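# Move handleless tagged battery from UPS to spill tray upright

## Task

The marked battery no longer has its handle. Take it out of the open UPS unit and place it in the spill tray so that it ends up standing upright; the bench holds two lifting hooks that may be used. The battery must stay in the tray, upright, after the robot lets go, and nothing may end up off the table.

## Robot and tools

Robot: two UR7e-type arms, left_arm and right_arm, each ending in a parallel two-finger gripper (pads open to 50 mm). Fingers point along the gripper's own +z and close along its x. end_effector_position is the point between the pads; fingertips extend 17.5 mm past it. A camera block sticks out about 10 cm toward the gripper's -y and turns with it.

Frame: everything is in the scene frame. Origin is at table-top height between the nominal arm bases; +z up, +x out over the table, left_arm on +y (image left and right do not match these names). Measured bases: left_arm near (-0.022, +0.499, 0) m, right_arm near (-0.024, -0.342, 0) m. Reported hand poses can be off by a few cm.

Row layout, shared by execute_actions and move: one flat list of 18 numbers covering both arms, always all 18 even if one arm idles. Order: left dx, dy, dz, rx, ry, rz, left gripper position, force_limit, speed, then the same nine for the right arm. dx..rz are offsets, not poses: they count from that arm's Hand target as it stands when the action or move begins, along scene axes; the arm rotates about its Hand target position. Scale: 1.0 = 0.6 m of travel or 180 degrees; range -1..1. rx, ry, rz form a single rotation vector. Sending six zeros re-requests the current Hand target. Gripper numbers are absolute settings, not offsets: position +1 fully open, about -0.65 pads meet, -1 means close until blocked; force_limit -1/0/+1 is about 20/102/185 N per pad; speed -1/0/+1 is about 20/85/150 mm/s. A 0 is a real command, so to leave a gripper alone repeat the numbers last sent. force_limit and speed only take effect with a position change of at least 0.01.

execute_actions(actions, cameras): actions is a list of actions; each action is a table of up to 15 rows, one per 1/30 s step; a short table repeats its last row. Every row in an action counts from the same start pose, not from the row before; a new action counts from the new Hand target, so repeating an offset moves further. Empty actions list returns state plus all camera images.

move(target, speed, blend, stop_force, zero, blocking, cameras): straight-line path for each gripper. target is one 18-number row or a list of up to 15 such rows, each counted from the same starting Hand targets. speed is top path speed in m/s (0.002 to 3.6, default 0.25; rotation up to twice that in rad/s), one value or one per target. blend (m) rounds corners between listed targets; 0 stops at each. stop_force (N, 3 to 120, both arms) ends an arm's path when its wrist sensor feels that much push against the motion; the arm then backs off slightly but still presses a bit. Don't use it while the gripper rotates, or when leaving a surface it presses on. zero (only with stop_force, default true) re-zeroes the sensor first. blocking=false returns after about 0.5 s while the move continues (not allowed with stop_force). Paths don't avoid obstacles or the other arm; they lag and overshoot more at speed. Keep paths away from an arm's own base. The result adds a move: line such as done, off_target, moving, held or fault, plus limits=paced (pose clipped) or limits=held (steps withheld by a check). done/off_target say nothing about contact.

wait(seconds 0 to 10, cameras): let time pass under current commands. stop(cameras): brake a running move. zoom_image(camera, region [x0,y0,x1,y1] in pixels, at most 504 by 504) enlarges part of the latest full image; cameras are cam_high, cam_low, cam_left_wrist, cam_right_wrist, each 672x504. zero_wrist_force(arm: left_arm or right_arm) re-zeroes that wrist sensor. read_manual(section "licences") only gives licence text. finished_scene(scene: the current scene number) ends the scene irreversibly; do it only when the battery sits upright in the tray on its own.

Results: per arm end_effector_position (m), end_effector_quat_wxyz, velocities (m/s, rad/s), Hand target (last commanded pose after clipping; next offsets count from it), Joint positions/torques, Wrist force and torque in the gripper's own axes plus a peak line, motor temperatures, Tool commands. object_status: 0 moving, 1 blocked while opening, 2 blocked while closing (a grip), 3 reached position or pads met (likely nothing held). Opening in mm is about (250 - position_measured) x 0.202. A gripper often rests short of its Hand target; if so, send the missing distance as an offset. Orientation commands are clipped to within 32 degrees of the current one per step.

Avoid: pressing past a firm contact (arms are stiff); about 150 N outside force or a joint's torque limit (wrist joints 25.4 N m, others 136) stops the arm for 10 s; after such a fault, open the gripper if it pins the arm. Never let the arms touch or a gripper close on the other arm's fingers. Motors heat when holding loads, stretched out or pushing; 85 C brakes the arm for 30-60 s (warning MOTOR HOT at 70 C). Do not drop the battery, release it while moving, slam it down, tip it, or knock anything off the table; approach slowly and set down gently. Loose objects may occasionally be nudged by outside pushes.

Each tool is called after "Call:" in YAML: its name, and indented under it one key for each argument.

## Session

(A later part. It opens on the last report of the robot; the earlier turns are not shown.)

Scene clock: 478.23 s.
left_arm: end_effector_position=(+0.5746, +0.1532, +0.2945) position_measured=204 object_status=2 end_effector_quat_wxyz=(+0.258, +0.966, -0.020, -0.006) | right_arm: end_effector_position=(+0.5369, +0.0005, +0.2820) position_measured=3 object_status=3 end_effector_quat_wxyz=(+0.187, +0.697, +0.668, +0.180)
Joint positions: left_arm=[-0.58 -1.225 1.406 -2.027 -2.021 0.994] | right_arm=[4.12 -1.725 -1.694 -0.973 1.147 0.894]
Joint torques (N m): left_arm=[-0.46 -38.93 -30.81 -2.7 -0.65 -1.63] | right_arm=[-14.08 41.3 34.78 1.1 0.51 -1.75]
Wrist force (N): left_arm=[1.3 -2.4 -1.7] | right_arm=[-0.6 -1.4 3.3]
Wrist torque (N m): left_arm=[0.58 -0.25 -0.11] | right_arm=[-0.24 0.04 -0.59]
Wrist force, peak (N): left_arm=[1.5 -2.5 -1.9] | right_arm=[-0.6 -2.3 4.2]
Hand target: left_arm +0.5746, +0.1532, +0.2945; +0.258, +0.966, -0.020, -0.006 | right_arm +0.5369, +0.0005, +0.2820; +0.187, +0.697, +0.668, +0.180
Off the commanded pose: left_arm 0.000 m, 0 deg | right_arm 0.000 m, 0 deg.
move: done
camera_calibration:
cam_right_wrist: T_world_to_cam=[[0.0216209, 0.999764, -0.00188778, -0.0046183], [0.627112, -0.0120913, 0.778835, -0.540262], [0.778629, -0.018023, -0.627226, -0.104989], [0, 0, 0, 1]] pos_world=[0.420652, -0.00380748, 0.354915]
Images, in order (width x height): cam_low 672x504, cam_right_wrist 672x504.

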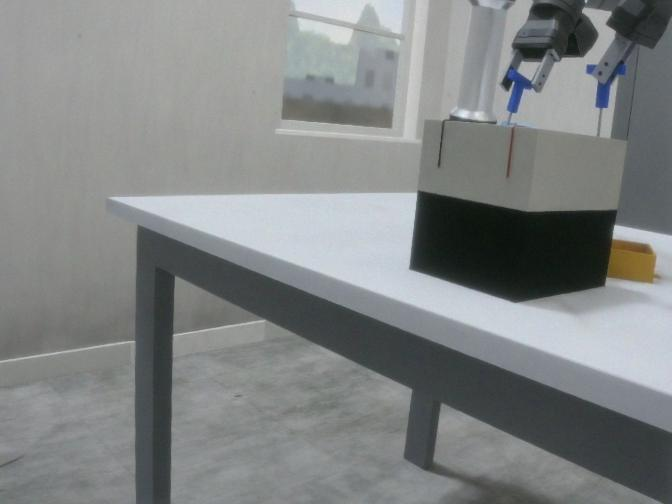

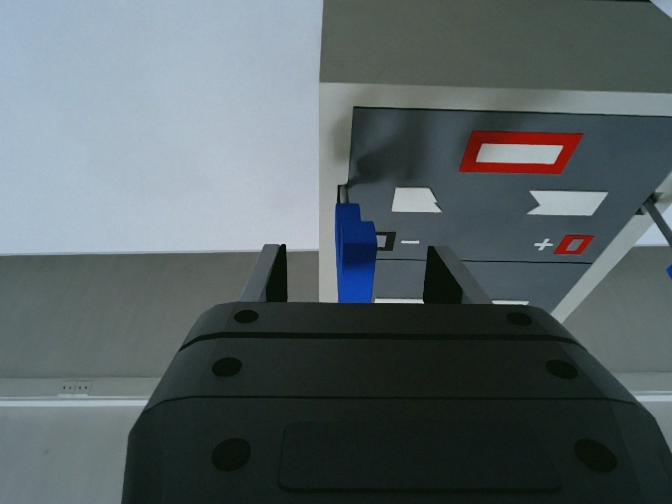

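Call:
move:
  target:
    - [0, 0, 0, 0, 0, 0, -1, 0, -0.8, 0, -0.0083, 0, 0, 0, 0, 1, 0, -0.5]
    - [0, 0, 0, 0, 0, 0, -1, 0, -0.8, 0, -0.0083, 0, 0, 0, 0, -1, 0, -0.8]
  speed: 0.05
  cameras: ["cam_right_wrist", "cam_low"]

Call:
zoom_image:
  camera: "cam_right_wrist"
  region: [300, 160, 420, 280]

Call:
zoom_image:
  camera: "cam_low"
  region: [470, 20, 650, 170]

Scene clock: 484.03 s.
left_arm: end_effector_position=(+0.5746, +0.1532, +0.2945) position_measured=204 object_status=2 end_effector_quat_wxyz=(+0.258, +0.966, -0.020, -0.006) | right_arm: end_effector_position=(+0.5369, -0.0045, +0.2820) position_measured=205 object_status=0 end_effector_quat_wxyz=(+0.187, +0.697, +0.668, +0.180)
Joint positions: left_arm=[-0.58 -1.225 1.406 -2.027 -2.021 0.994] | right_arm=[4.114 -1.718 -1.703 -0.969 1.148 0.888]
Joint torques (N m): left_arm=[-0.81 -44.87 -31.49 -2.49 -0.73 -1.61] | right_arm=[11 20.35 33.28 1.02 -2.37 1.88]
Wrist force (N): left_arm=[1.4 -2.3 -0.7] | right_arm=[3.7 -1.5 5.0]
Wrist torque (N m): left_arm=[0.61 -0.28 -0.12] | right_arm=[-0.31 0.37 -0.43]
Wrist force, peak (N): left_arm=[1.6 -2.6 -1.6] | right_arm=[3.7 -1.5 5.0]
Hand target: left_arm +0.5746, +0.1532, +0.2945; +0.258, +0.966, -0.020, -0.006 | right_arm +0.5369, -0.0045, +0.2820; +0.187, +0.697, +0.668, +0.180
Off the commanded pose: left_arm 0.000 m, 0 deg | right_arm 0.000 m, 0 deg.
move: done
camera_calibration:
cam_right_wrist: T_world_to_cam=[[0.021542, 0.999766, -0.00182636, 0.000392304], [0.627113, -0.0120897, 0.778835, -0.540323], [0.77863, -0.017923, -0.627227, -0.105078], [0, 0, 0, 1]] pos_world=[0.420652, -0.00880786, 0.354915]
Images, in order (width x height): cam_low 672x504, cam_right_wrist 672x504.

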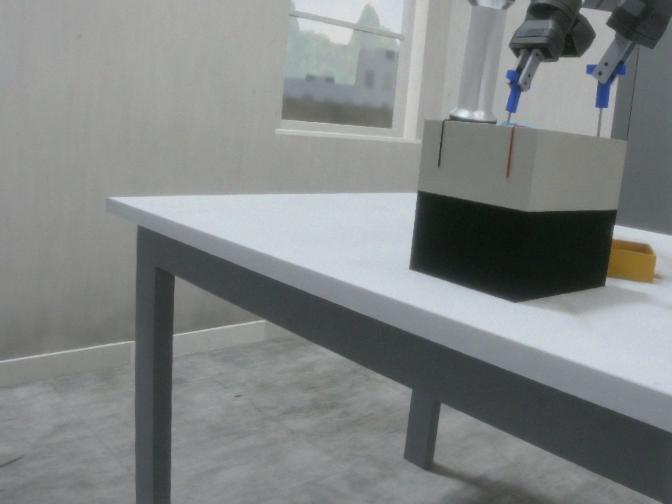

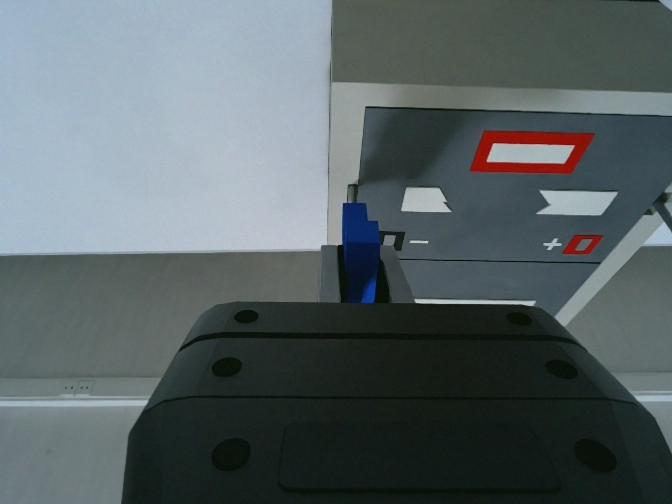

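Scaled by 4.200.

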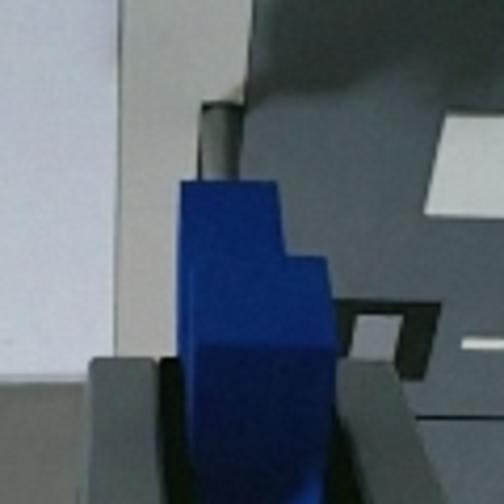

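Scaled by 2.800.

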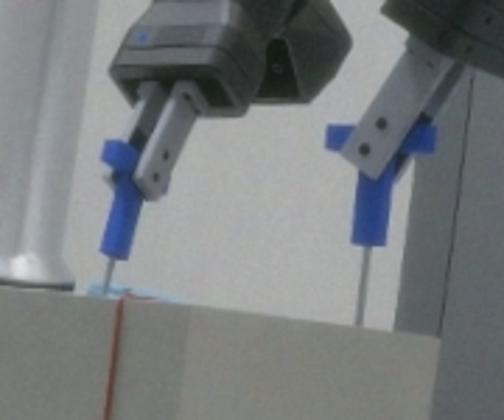

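Call:
move:
  target:
    - [0, 0, 0, 0, 0, 0, -1, 0, -0.8, 0.0215, 0, 0.0058, 0.0015, 0.0361, 0, -1, 0, -0.8]
    - [0, 0, 0, 0, 0, 0, -1, 0, -0.8, 0.0428, 0, 0.0083, 0.0030, 0.0721, 0, -1, 0, -0.8]
  speed: 0.05
  blend: [0.002, 0]
  cameras: ["cam_right_wrist", "cam_low"]

Call:
zoom_image:
  camera: "cam_right_wrist"
  region: [300, 140, 420, 260]

Call:
zoom_image:
  camera: "cam_low"
  region: [470, 20, 650, 170]

Scene clock: 492.23 s.
left_arm: end_effector_position=(+0.5746, +0.1532, +0.2945) position_measured=204 object_status=2 end_effector_quat_wxyz=(+0.258, +0.966, -0.020, -0.006) | right_arm: end_effector_position=(+0.5627, -0.0047, +0.2868) position_measured=205 object_status=2 end_effector_quat_wxyz=(+0.107, +0.714, +0.685, +0.103) end_effector_velocity=(+0.000, +0.000, +0.000) end_effector_angular_velocity=(-0.001, -0.007, +0.000)
Joint positions: left_arm=[-0.58 -1.225 1.406 -2.027 -2.021 0.994] | right_arm=[4.005 -1.84 -1.449 -1.223 1.349 0.826]
Joint velocities: left_arm=[within noise] | right_arm=[0.002 0.003 -0.005 0.006 -0.006 0.001]
Joint torques (N m): left_arm=[-0.8 -50.39 -30.88 -2.59 -0.64 -1.77] | right_arm=[12.44 46.63 17.24 6.78 -3.19 1.74]
Wrist force (N): left_arm=[1.3 -2.5 -1.0] | right_arm=[-0.9 -1.6 3.2]
Wrist torque (N m): left_arm=[0.57 -0.26 -0.11] | right_arm=[-0.25 0.04 -0.47]
Wrist force, peak (N): left_arm=[1.5 -2.6 -1.7] | right_arm=[4.9 -2.3 5.4]
Hand target: left_arm +0.5746, +0.1532, +0.2945; +0.258, +0.966, -0.020, -0.006 | right_arm +0.5626, -0.0045, +0.2870; +0.107, +0.714, +0.685, +0.103
Off the commanded pose: left_arm 0.000 m, 0 deg | right_arm 0.000 m, 0 deg.
move: done
camera_calibration:
cam_right_wrist: T_world_to_cam=[[0.0217047, 0.999761, 0.00249532, -0.0013564], [0.786239, -0.0186107, 0.617642, -0.603641], [0.617541, -0.0114438, -0.786455, 0.0142429], [0, 0, 0, 1]] pos_world=[0.46584, -0.00971512, 0.384039]
Images, in order (width x height): cam_low 672x504, cam_right_wrist 672x504.

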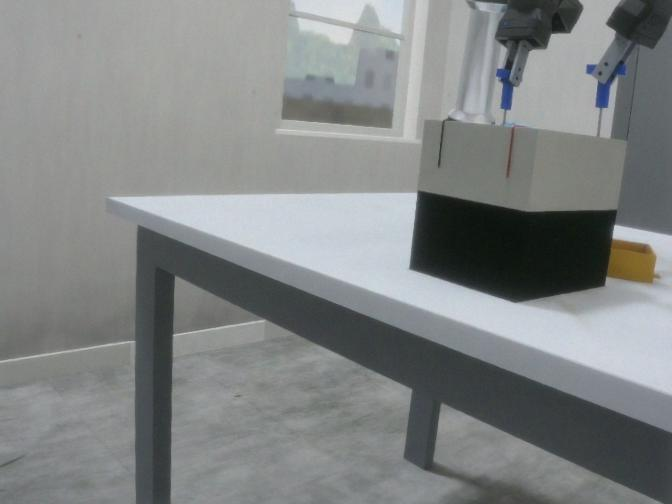

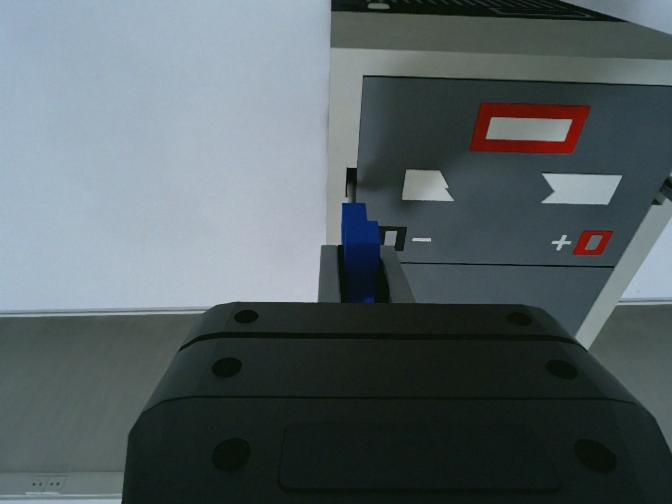

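Scaled by 4.200.

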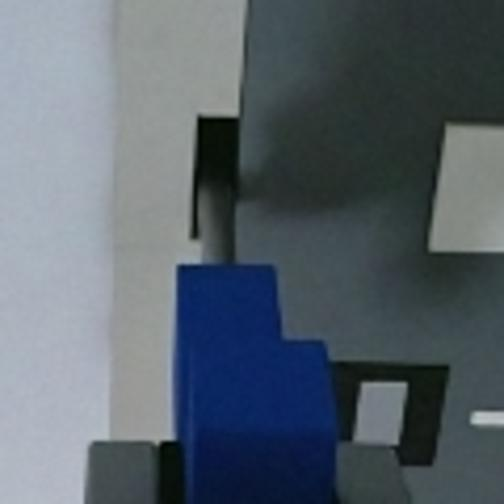

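Scaled by 2.800.

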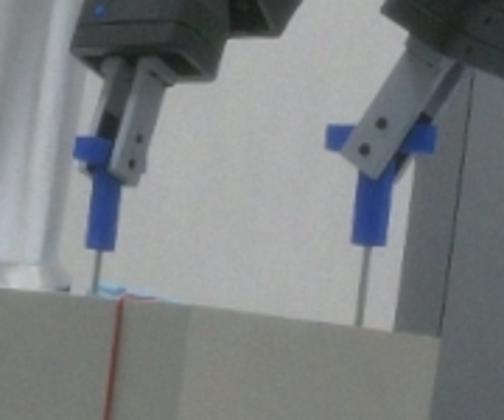

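Call:
move:
  target:
    - [0, 0, 0, 0, 0, 0, -1, 0, -0.8, 0, 0, 0.0083, 0, 0, 0, -1, 0, -0.8]
    - [0, 0, 0, 0, 0, 0, -1, 0, -0.8, -0.001, 0.0003, 0.0083, 0, 0, 0.1667, -1, 0, -0.8]
    - [0, 0, 0, 0, 0, 0, -1, 0, -0.8, -0.002, 0.0006, 0.0083, 0, 0, 0.3333, -1, 0, -0.8]
    - [0, 0, 0, 0, 0, 0, -1, 0, -0.8, -0.0028, 0.001, 0.0083, 0, 0, 0.5, -1, 0, -0.8]
  speed: [0.03, 0.15, 0.15, 0.15]
  stop_force: 25
  blend: [0.001, 0.001, 0.001, 0]
  cameras: ["cam_right_wrist", "cam_low", "cam_high"]

Call:
zoom_image:
  camera: "cam_right_wrist"
  region: [300, 100, 420, 240]

Scene clock: 506.00 s.
left_arm: end_effector_position=(+0.5746, +0.1532, +0.2945) position_measured=204 object_status=2 end_effector_quat_wxyz=(+0.258, +0.966, -0.020, -0.006) | right_arm: end_effector_position=(+0.5609, -0.0039, +0.2919) position_measured=205 object_status=2 end_effector_quat_wxyz=(+0.003, +0.021, +0.989, +0.149)
Joint positions: left_arm=[-0.58 -1.225 1.406 -2.027 -2.021 0.994] | right_arm=[3.831 -1.897 -1.358 -1.268 1.803 -0.874]
Joint torques (N m): left_arm=[-1.55 -49.96 -30.9 -3.93 -3.84 -1.78] | right_arm=[21.26 50.36 19.37 7.9 1.44 -1.76]
Wrist force (N): left_arm=[1.5 -4.7 -3.2] | right_arm=[-3.5 -13.6 1.4]
Wrist torque (N m): left_arm=[0.88 -0.30 -0.12] | right_arm=[0.15 -0.18 -0.60]
Wrist force, peak (N): left_arm=[1.4 -4.7 -3.8] | right_arm=[-15.8 -9.3 -0.1]
Hand target: left_arm +0.5746, +0.1532, +0.2945; +0.258, +0.966, -0.020, -0.006 | right_arm +0.5609, -0.0039, +0.2919; +0.003, +0.021, +0.989, +0.149
Off the commanded pose: left_arm 0.000 m, 0 deg | right_arm 0.000 m, 0 deg.
move: done
camera_calibration:
cam_right_wrist: T_world_to_cam=[[-0.999762, 0.0216606, 0.00272344, 0.567006], [0.0187129, 0.786017, 0.617922, -0.171771], [0.0112439, 0.617825, -0.786235, 0.361904], [0, 0, 0, 1]] pos_world=[0.566016, -0.10086, 0.389138]
Images, in order (width x height): cam_high 672x504, cam_low 672x504, cam_right_wrist 672x504.

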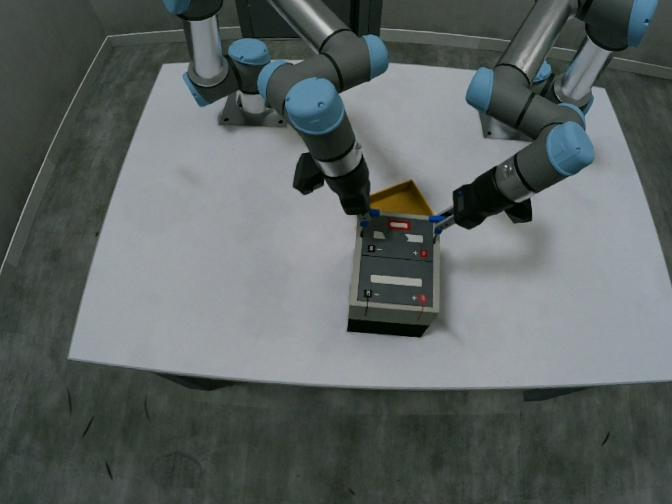

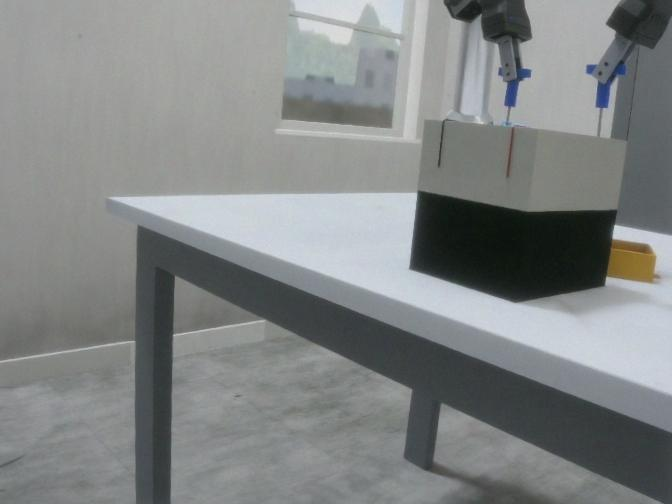

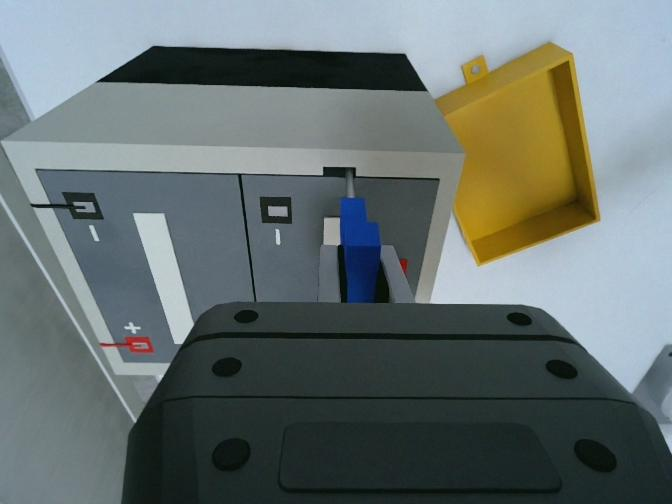

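Scaled by 3.600.

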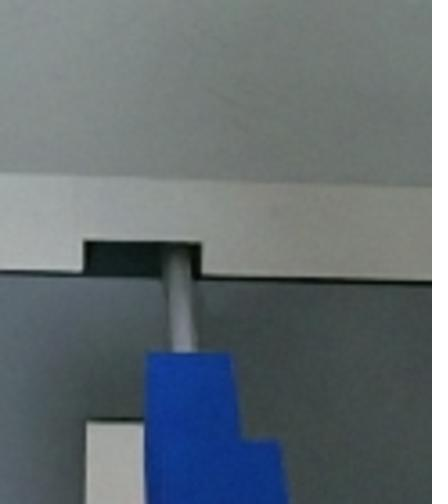

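Call:
move:
  target:
    - [0, 0, 0, 0, 0, 0, -1, 0, -0.8, 0, -0.002, 0, 0, 0, 0, -1, 0, -0.8]
    - [0, 0, 0, 0, 0, 0, -1, 0, -0.8, 0.0065, -0.0025, 0, 0, 0, 0, -1, 0, -0.8]
  speed: 0.02
  blend: [0, 0]
  cameras: ["cam_right_wrist"]

Call:
zoom_image:
  camera: "cam_right_wrist"
  region: [300, 100, 420, 240]

Scene clock: 511.17 s.
left_arm: end_effector_position=(+0.5746, +0.1532, +0.2945) position_measured=204 object_status=2 end_effector_quat_wxyz=(+0.258, +0.966, -0.020, -0.006) | right_arm: end_effector_position=(+0.5650, -0.0055, +0.2919) position_measured=205 object_status=2 end_effector_quat_wxyz=(+0.003, +0.021, +0.989, +0.149)
Joint positions: left_arm=[-0.58 -1.225 1.406 -2.027 -2.021 0.994] | right_arm=[3.825 -1.904 -1.348 -1.272 1.804 -0.88]
Joint torques (N m): left_arm=[-0.9 -49.88 -30.6 -5.3 -3.72 -1.79] | right_arm=[-0.17 49.25 16.39 2.94 2.83 0.27]
Wrist force (N): left_arm=[1.5 -4.5 -3.3] | right_arm=[-0.8 -3.2 2.6]
Wrist torque (N m): left_arm=[0.89 -0.29 -0.11] | right_arm=[-0.14 0.12 -0.45]
Wrist force, peak (N): left_arm=[1.3 -4.6 -3.9] | right_arm=[-3.6 -13.9 1.2]
Hand target: left_arm +0.5746, +0.1532, +0.2945; +0.258, +0.966, -0.020, -0.006 | right_arm +0.5648, -0.0054, +0.2919; +0.003, +0.021, +0.989, +0.149
Off the commanded pose: left_arm 0.000 m, 0 deg | right_arm 0.000 m, 0 deg.
move: done
camera_calibration:
cam_right_wrist: T_world_to_cam=[[-0.999762, 0.0216606, 0.00272344, 0.57104], [0.0187129, 0.786017, 0.617922, -0.170526], [0.0112439, 0.617825, -0.786235, 0.362769], [0, 0, 0, 1]] pos_world=[0.570016, -0.10246, 0.389038]
Images, in order (width x height): cam_right_wrist 672x504.

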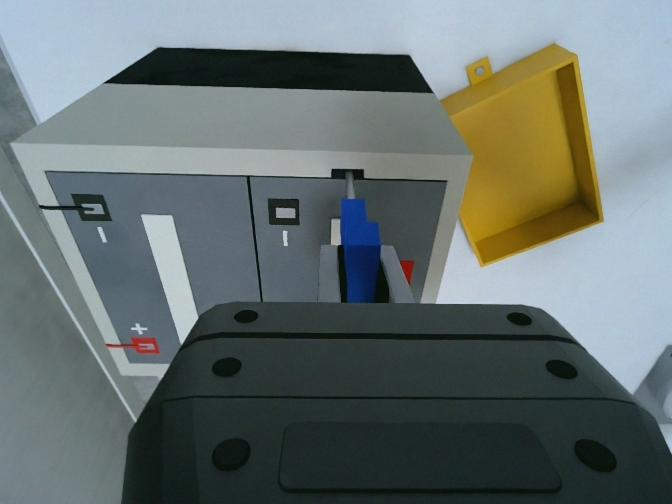

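Scaled by 3.600.

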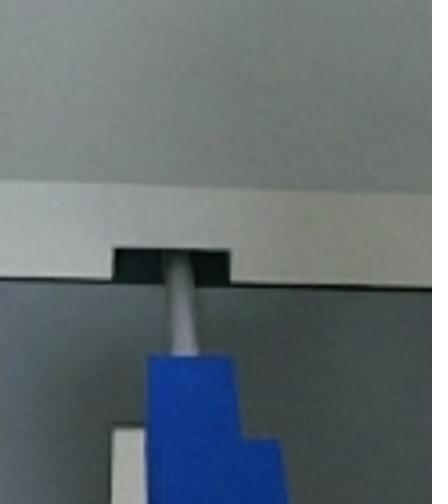

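Call:
move:
  target:
    - [0, 0, 0, 0, 0, 0, -1, 0, -0.8, 0, 0, 0.02, 0, 0, 0, -1, 0, -0.8]
  speed: 0.01
  stop_force: 8

Scene clock: 514.87 s.
left_arm: end_effector_position=(+0.5746, +0.1532, +0.2945) position_measured=204 object_status=2 end_effector_quat_wxyz=(+0.258, +0.966, -0.020, -0.006) | right_arm: end_effector_position=(+0.5648, -0.0054, +0.2998) position_measured=205 object_status=2 end_effector_quat_wxyz=(+0.003, +0.021, +0.989, +0.149)
Joint positions: left_arm=[-0.58 -1.225 1.406 -2.027 -2.021 0.994] | right_arm=[3.825 -1.902 -1.331 -1.291 1.804 -0.88]
Joint torques (N m): left_arm=[-1.28 -49.77 -30.36 -6.17 -3.78 -1.78] | right_arm=[15.3 42.23 19.82 7.67 1.74 2.05]
Wrist force (N): left_arm=[1.5 -4.2 -1.8] | right_arm=[-0.6 -5.0 6.8]
Wrist torque (N m): left_arm=[0.76 -0.26 -0.11] | right_arm=[-0.16 0.12 -0.43]
Wrist force, peak (N): left_arm=[1.5 -4.7 -3.8] | right_arm=[-2.3 -7.9 17.6]
Hand target: left_arm +0.5746, +0.1532, +0.2945; +0.258, +0.966, -0.020, -0.006 | right_arm +0.5648, -0.0054, +0.2998; +0.003, +0.021, +0.989, +0.149 (not the last commanded pose)
Off the commanded pose: left_arm 0.000 m, 0 deg | right_arm 0.004 m, 0 deg.
move: contact (right_arm)

Call:
move:
  target:
    - [0, 0, 0.0038, 0, 0, 0, -1, 0, -0.8, 0, 0, 0, 0, 0, 0, -1, 0, -0.8]
    - [0, 0, 0.0088, 0, 0, 0, -1, 0, -0.8, 0, 0, 0.005, 0, 0, 0, -1, 0, -0.8]
  speed: 0.02
  blend: [0, 0]
  cameras: ["cam_right_wrist", "cam_left_wrist", "cam_low"]

Scene clock: 517.93 s.
left_arm: end_effector_position=(+0.5746, +0.1532, +0.2999) position_measured=204 object_status=2 end_effector_quat_wxyz=(+0.258, +0.966, -0.020, -0.006) | right_arm: end_effector_position=(+0.5648, -0.0054, +0.3027) position_measured=205 object_status=2 end_effector_quat_wxyz=(+0.003, +0.021, +0.989, +0.149)
Joint positions: left_arm=[-0.58 -1.227 1.395 -2.014 -2.021 0.994] | right_arm=[3.825 -1.901 -1.324 -1.299 1.804 -0.88]
Joint torques (N m): left_arm=[-1.4 -59.55 -28.73 -9.18 -3.81 -1.46] | right_arm=[14.36 62.1 30.43 9.31 3.55 2.03]
Wrist force (N): left_arm=[1.5 -9.7 16.6] | right_arm=[-1.6 -10.3 19.8]
Wrist torque (N m): left_arm=[0.39 -0.30 -0.11] | right_arm=[-0.29 0.03 -0.46]
Wrist force, peak (N): left_arm=[1.6 -10.8 17.2] | right_arm=[-3.1 -10.2 21.6]
Hand target: left_arm +0.5746, +0.1532, +0.2998; +0.258, +0.966, -0.020, -0.006 | right_arm +0.5648, -0.0054, +0.3028; +0.003, +0.021, +0.989, +0.149
Off the commanded pose: left_arm 0.000 m, 0 deg | right_arm 0.000 m, 0 deg.
move: done
camera_calibration:
cam_left_wrist: T_world_to_cam=[[0.998358, -0.0526865, -0.0224797, -0.547187], [-0.0173959, -0.652775, 0.757352, -0.0991402], [-0.0545764, -0.755717, -0.65262, 0.470807], [0, 0, 0, 1]] pos_world=[0.570258, 0.262251, 0.370041]
cam_right_wrist: T_world_to_cam=[[-0.99976, 0.0216963, 0.00299923, 0.5708], [0.0189138, 0.786151, 0.617745, -0.177369], [0.0110449, 0.617654, -0.786372, 0.371429], [0, 0, 0, 1]] pos_world=[0.569916, -0.10236, 0.399939]
Images, in order (width x height): cam_low 672x504, cam_left_wrist 672x504, cam_right_wrist 672x504.

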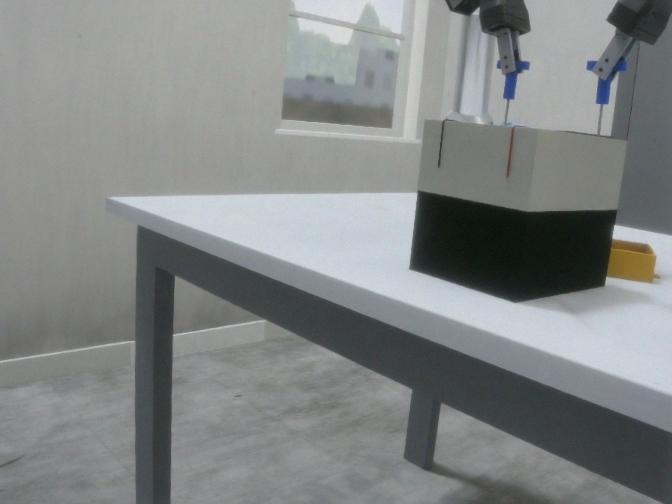

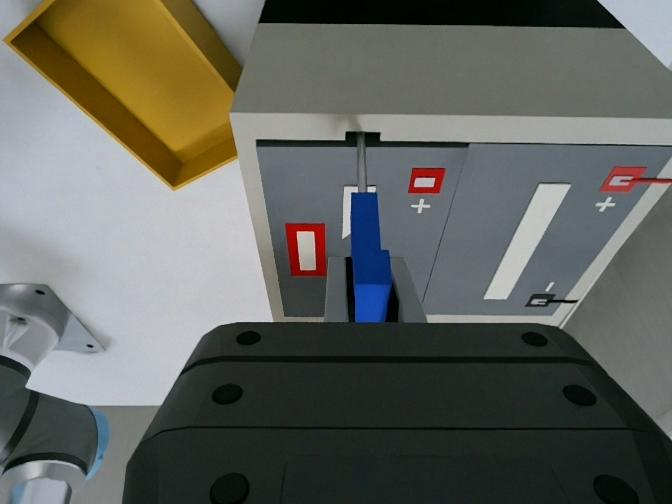

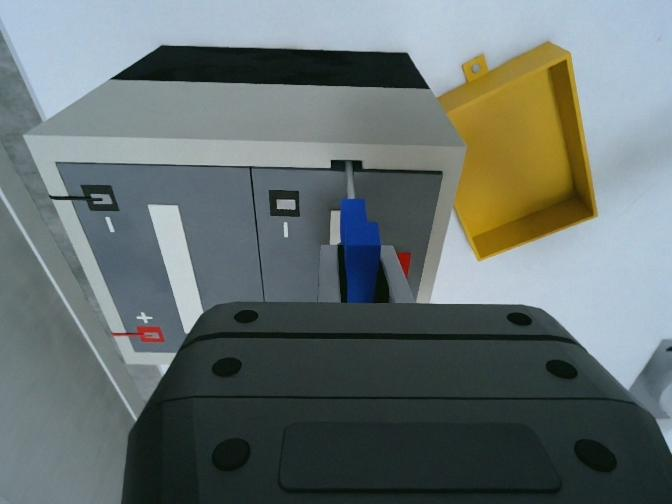

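Call:
move:
  target:
    - [0, 0, 0.025, 0, 0, 0, -1, 0, -0.8, 0, 0, 0.025, 0, 0, 0, -1, 0, -0.8]
  speed: 0.02
  cameras: ["cam_right_wrist", "cam_left_wrist", "cam_low"]

Call:
zoom_image:
  camera: "cam_low"
  region: [410, 0, 650, 180]

Scene clock: 521.33 s.
left_arm: end_effector_position=(+0.5746, +0.1532, +0.3149) position_measured=204 object_status=2 end_effector_quat_wxyz=(+0.258, +0.966, -0.020, -0.005) | right_arm: end_effector_position=(+0.5648, -0.0054, +0.3179) position_measured=205 object_status=2 end_effector_quat_wxyz=(+0.003, +0.021, +0.989, +0.149)
Joint positions: left_arm=[-0.58 -1.232 1.363 -1.977 -2.021 0.994] | right_arm=[3.825 -1.899 -1.289 -1.337 1.804 -0.88]
Joint torques (N m): left_arm=[-1.22 -57.37 -28.46 -9.1 -3.71 0.3] | right_arm=[14.66 55.52 26.58 9.07 3.46 0.5]
Wrist force (N): left_arm=[1.6 -10.0 16.6] | right_arm=[-1.0 -10.3 20.0]
Wrist torque (N m): left_arm=[0.40 -0.31 -0.12] | right_arm=[-0.23 0.09 -0.44]
Wrist force, peak (N): left_arm=[1.2 -10.6 17.9] | right_arm=[-1.3 -10.4 20.8]
Hand target: left_arm +0.5746, +0.1532, +0.3148; +0.258, +0.966, -0.020, -0.006 | right_arm +0.5648, -0.0054, +0.3178; +0.003, +0.021, +0.989, +0.149
Off the commanded pose: left_arm 0.000 m, 0 deg | right_arm 0.000 m, 0 deg.
move: done
camera_calibration:
cam_left_wrist: T_world_to_cam=[[0.998357, -0.0527477, -0.0223998, -0.546763], [-0.0174929, -0.652722, 0.757395, -0.110478], [-0.0545717, -0.755759, -0.652573, 0.480581], [0, 0, 0, 1]] pos_world=[0.570158, 0.262251, 0.385042]
cam_right_wrist: T_world_to_cam=[[-0.999762, 0.0216606, 0.00272344, 0.570867], [0.0187129, 0.786017, 0.617922, -0.186669], [0.0112439, 0.617825, -0.786235, 0.38315], [0, 0, 0, 1]] pos_world=[0.569916, -0.10236, 0.415038]
Images, in order (width x height): cam_low 672x504, cam_left_wrist 672x504, cam_right_wrist 672x504.

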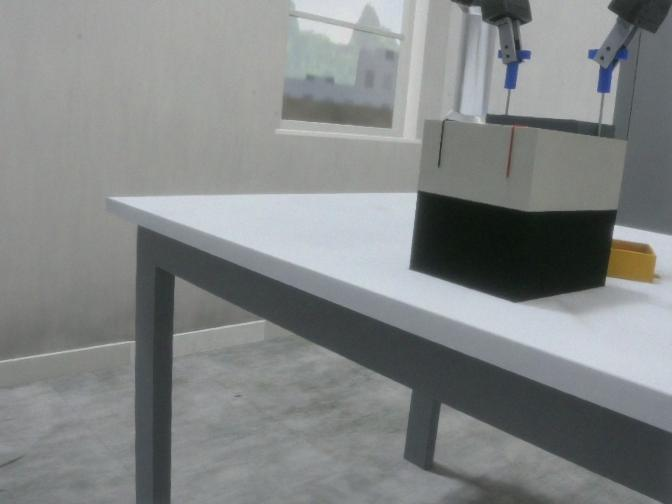

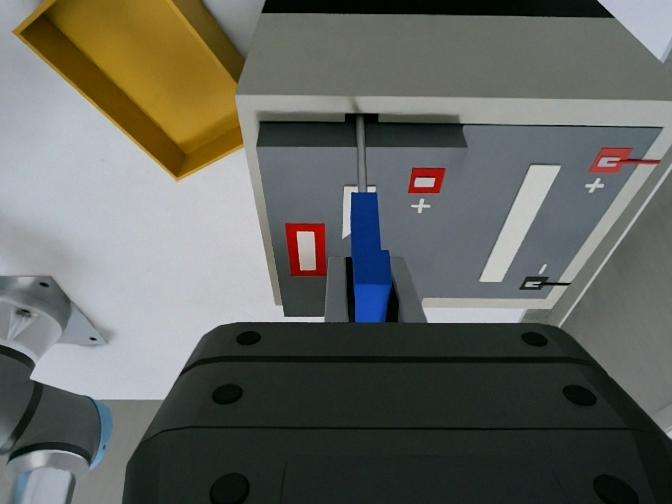

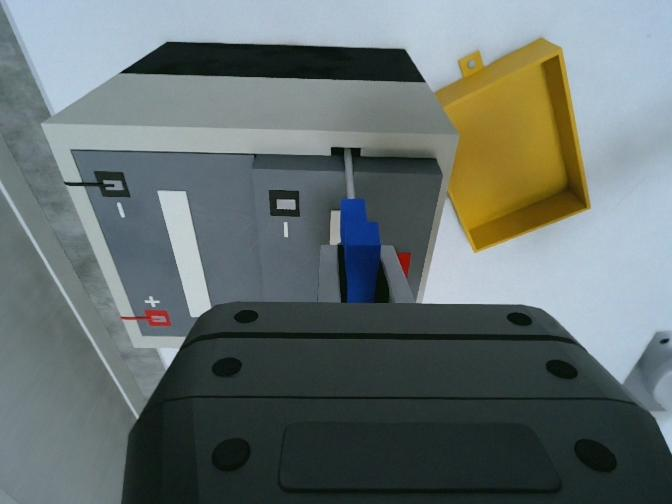

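Scaled by 2.100.

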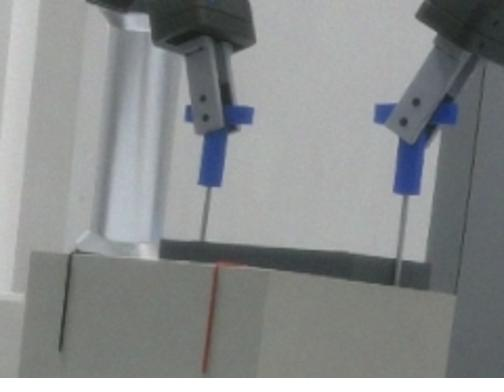

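Call:
move:
  target:
    - [0, 0, 0.1083, 0, 0, 0, -1, 0, -0.8, 0, 0, 0.1083, 0, 0, 0, -1, 0, -0.8]
  speed: 0.04
  cameras: ["cam_low", "cam_high", "cam_left_wrist"]

Call:
zoom_image:
  camera: "cam_low"
  region: [410, 0, 650, 180]

Scene clock: 525.27 s.
left_arm: end_effector_position=(+0.5746, +0.1532, +0.3799) position_measured=204 object_status=2 end_effector_quat_wxyz=(+0.258, +0.966, -0.020, -0.005) end_effector_velocity=(+0.000, -0.001, -0.002) end_effector_angular_velocity=(-0.001, +0.000, -0.001) | right_arm: end_effector_position=(+0.5648, -0.0054, +0.3828) position_measured=205 object_status=2 end_effector_quat_wxyz=(+0.003, +0.021, +0.989, +0.149) end_effector_velocity=(+0.001, -0.001, -0.002) end_effector_angular_velocity=(+0.000, -0.001, -0.003)
Joint positions: left_arm=[-0.58 -1.24 1.208 -1.814 -2.021 0.994] | right_arm=[3.825 -1.905 -1.114 -1.505 1.804 -0.879]
Joint velocities: left_arm=[-0.002 0.001 0.004 -0.006 0 -0.001] | right_arm=[-0.002 0 -0.005 0.006 0 0]
Joint torques (N m): left_arm=[-3.44 -44.54 -24.31 -9.08 -3.46 -0.35] | right_arm=[13.94 43.76 27.51 9.99 2.69 1.54]
Wrist force (N): left_arm=[1.7 -10.2 16.3] | right_arm=[-1.3 -10.3 19.7]
Wrist torque (N m): left_arm=[0.40 -0.31 -0.11] | right_arm=[-0.26 0.11 -0.44]
Wrist force, peak (N): left_arm=[1.6 -11.0 18.3] | right_arm=[-1.2 -10.6 21.3]
Hand target: left_arm +0.5746, +0.1532, +0.3797; +0.258, +0.966, -0.020, -0.006 | right_arm +0.5648, -0.0054, +0.3827; +0.003, +0.021, +0.989, +0.149
Off the commanded pose: left_arm 0.000 m, 0 deg | right_arm 0.000 m, 0 deg.
move: done
camera_calibration:
cam_left_wrist: T_world_to_cam=[[0.998364, -0.0526072, -0.0224123, -0.545343], [-0.0173918, -0.652728, 0.757393, -0.159763], [-0.0544734, -0.755763, -0.652575, 0.522944], [0, 0, 0, 1]] pos_world=[0.570159, 0.262251, 0.450042]
Images, in order (width x height): cam_high 672x504, cam_low 672x504, cam_left_wrist 672x504.

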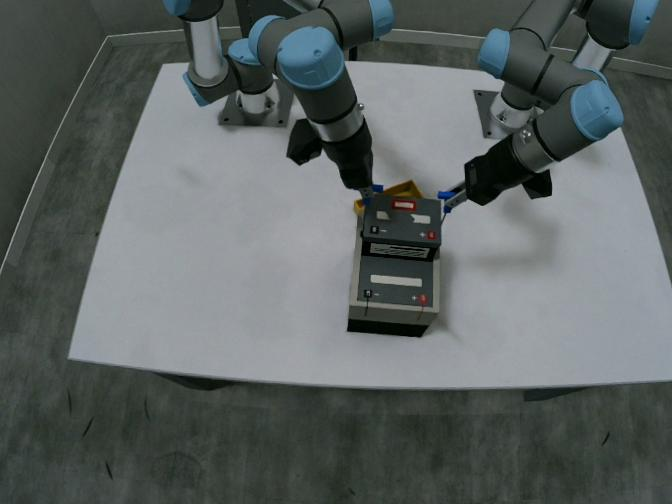

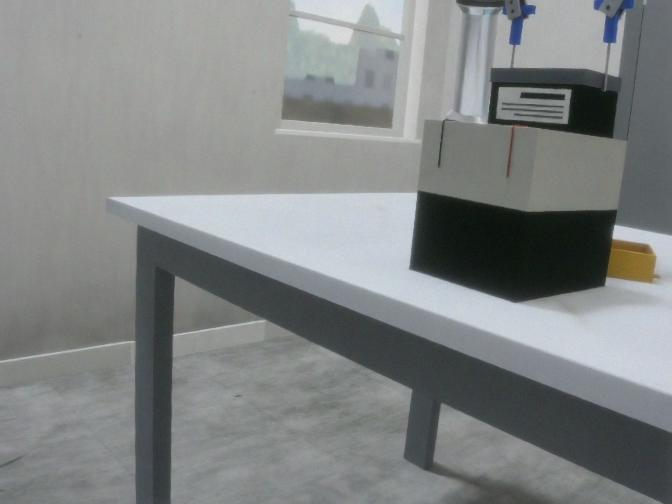

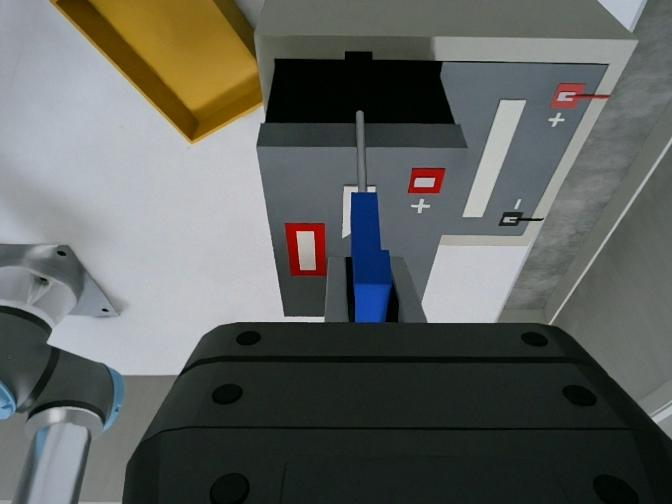

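Scaled by 2.100.

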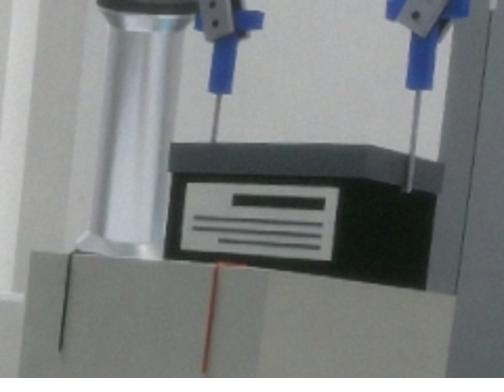

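Call:
move:
  target:
    - [0, 0, 0.0583, 0, 0, 0, -1, 0, -0.8, 0, 0, 0.0583, 0, 0, 0, -1, 0, -0.8]
  speed: 0.04
  cameras: ["cam_low", "cam_high", "cam_left_wrist", "cam_right_wrist"]

Call:
zoom_image:
  camera: "cam_low"
  region: [410, 0, 650, 180]

Scene clock: 529.40 s.
left_arm: end_effector_position=(+0.5746, +0.1532, +0.4148) position_measured=204 object_status=2 end_effector_quat_wxyz=(+0.258, +0.966, -0.020, -0.006) end_effector_velocity=(+0.000, +0.000, -0.002) end_effector_angular_velocity=(-0.001, +0.000, +0.000) | right_arm: end_effector_position=(+0.5648, -0.0054, +0.4177) position_measured=205 object_status=2 end_effector_quat_wxyz=(+0.003, +0.021, +0.989, +0.149) end_effector_velocity=(+0.000, +0.001, -0.002) end_effector_angular_velocity=(+0.000, -0.001, +0.001)
Joint positions: left_arm=[-0.58 -1.233 1.109 -1.722 -2.021 0.994] | right_arm=[3.825 -1.921 -1.002 -1.601 1.804 -0.88]
Joint velocities: left_arm=[0 0 0.004 -0.005 0 0] | right_arm=[0.001 0 -0.005 0.006 0 0]
Joint torques (N m): left_arm=[-4.81 -48.88 -22.43 -9 -3.2 -0.31] | right_arm=[8.98 50.11 25.27 10.16 2.38 1.81]
Wrist force (N): left_arm=[1.5 -10.0 16.8] | right_arm=[-1.1 -11.0 20.3]
Wrist torque (N m): left_arm=[0.43 -0.28 -0.10] | right_arm=[-0.26 0.09 -0.45]
Wrist force, peak (N): left_arm=[1.3 -11.2 17.8] | right_arm=[-1.3 -11.4 22.3]
Hand target: left_arm +0.5746, +0.1532, +0.4147; +0.258, +0.966, -0.020, -0.006 | right_arm +0.5648, -0.0054, +0.4177; +0.003, +0.021, +0.989, +0.149
Off the commanded pose: left_arm 0.000 m, 0 deg | right_arm 0.000 m, 0 deg.
move: done
camera_calibration:
cam_left_wrist: T_world_to_cam=[[0.998358, -0.0526837, -0.0224763, -0.544606], [-0.0173932, -0.652727, 0.757394, -0.186195], [-0.0545732, -0.755759, -0.652572, 0.545779], [0, 0, 0, 1]] pos_world=[0.570258, 0.262251, 0.484942]
cam_right_wrist: T_world_to_cam=[[-0.999762, 0.0216164, 0.00293942, 0.57048], [0.0188132, 0.786104, 0.617808, -0.248328], [0.0110441, 0.617716, -0.786324, 0.461765], [0, 0, 0, 1]] pos_world=[0.569916, -0.10236, 0.514839]

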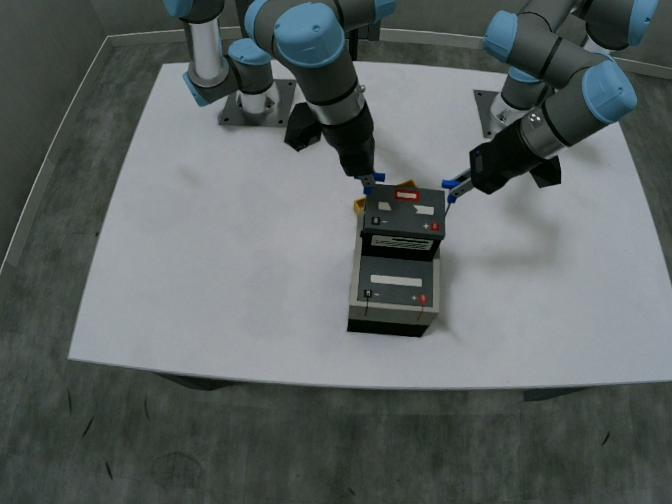

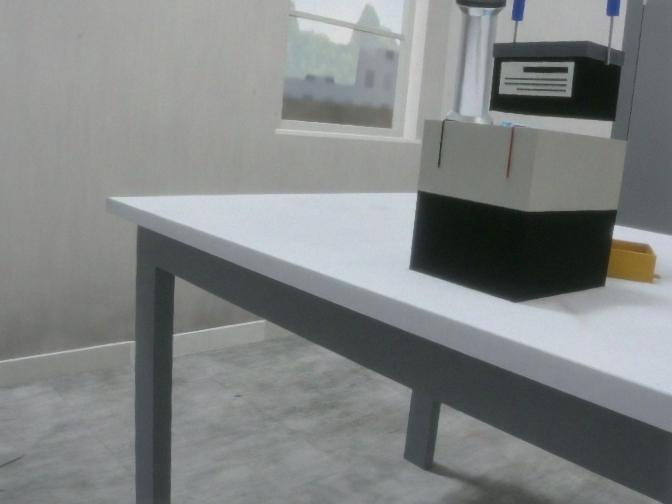

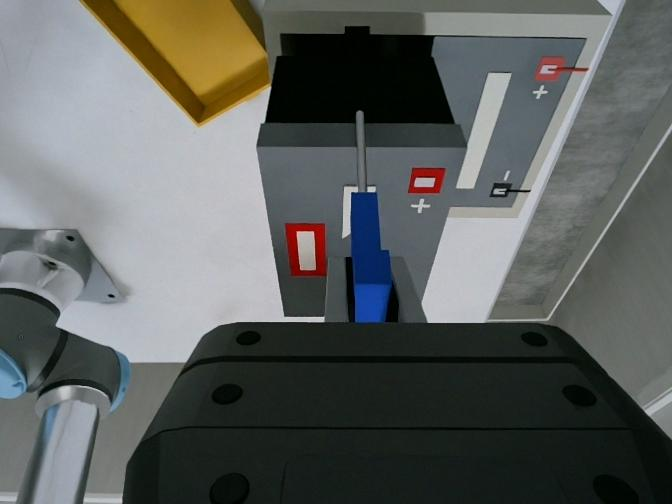

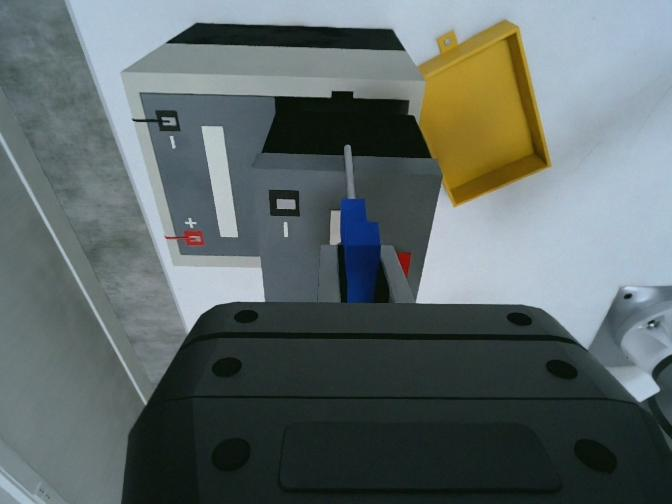

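Scaled by 2.100.

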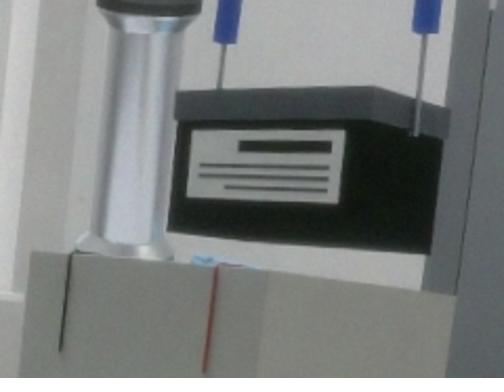

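Call:
move:
  target:
    - [0, -0.0025, 0, 0, 0, 0, -1, 0, -0.8, 0, 0.002, 0, 0, 0, 0, -1, 0, -0.8]
    - [-0.0898, 0.0029, 0, 0, 0, 0.0408, -1, 0, -0.8, -0.0569, 0.0081, 0, 0, 0, 0.0408, -1, 0, -0.8]
  speed: [0.02, 0.05]
  blend: [0.001, 0]
  cameras: ["cam_low"]

Scene clock: 549.57 s.
left_arm: end_effector_position=(+0.5207, +0.1549, +0.4147) position_measured=204 object_status=2 end_effector_quat_wxyz=(+0.258, +0.965, +0.041, +0.011) | right_arm: end_effector_position=(+0.5305, -0.0005, +0.4178) position_measured=205 object_status=2 end_effector_quat_wxyz=(-0.007, -0.043, +0.988, +0.149)
Joint positions: left_arm=[-0.644 -1.398 1.339 -1.869 -1.961 0.794] | right_arm=[3.856 -1.866 -1.07 -1.611 1.821 -0.979]
Joint torques (N m): left_arm=[5.08 -35.22 -47.5 -6.81 -5.53 1.85] | right_arm=[-1.91 35.43 45.87 7.1 3.62 1.89]
Wrist force (N): left_arm=[1.6 -14.0 13.9] | right_arm=[-1.1 -15.8 18.4]
Wrist torque (N m): left_arm=[0.94 -0.27 -0.11] | right_arm=[0.07 0.10 -0.47]
Wrist force, peak (N): left_arm=[3.0 -14.0 15.6] | right_arm=[-1.2 -16.6 18.5]
Hand target: left_arm +0.5207, +0.1550, +0.4147; +0.258, +0.965, +0.042, +0.011 | right_arm +0.5307, -0.0006, +0.4177; -0.006, -0.043, +0.988, +0.149
Off the commanded pose: left_arm 0.000 m, 0 deg | right_arm 0.000 m, 0 deg.
move: done; blend cut to 0.0007 m at target 1
Images, in order (width x height): cam_low 672x504.

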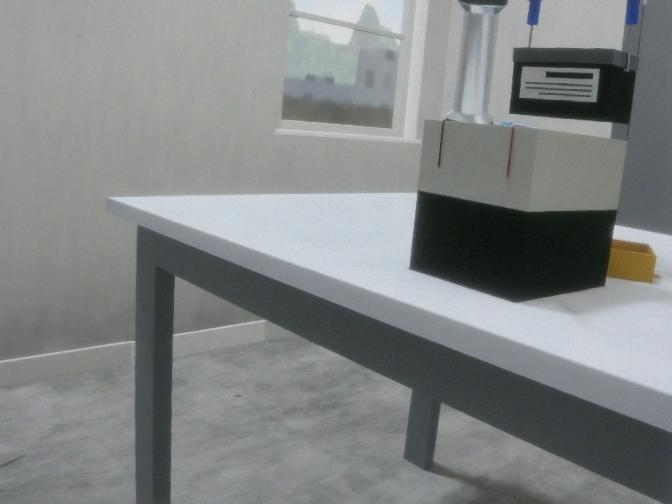

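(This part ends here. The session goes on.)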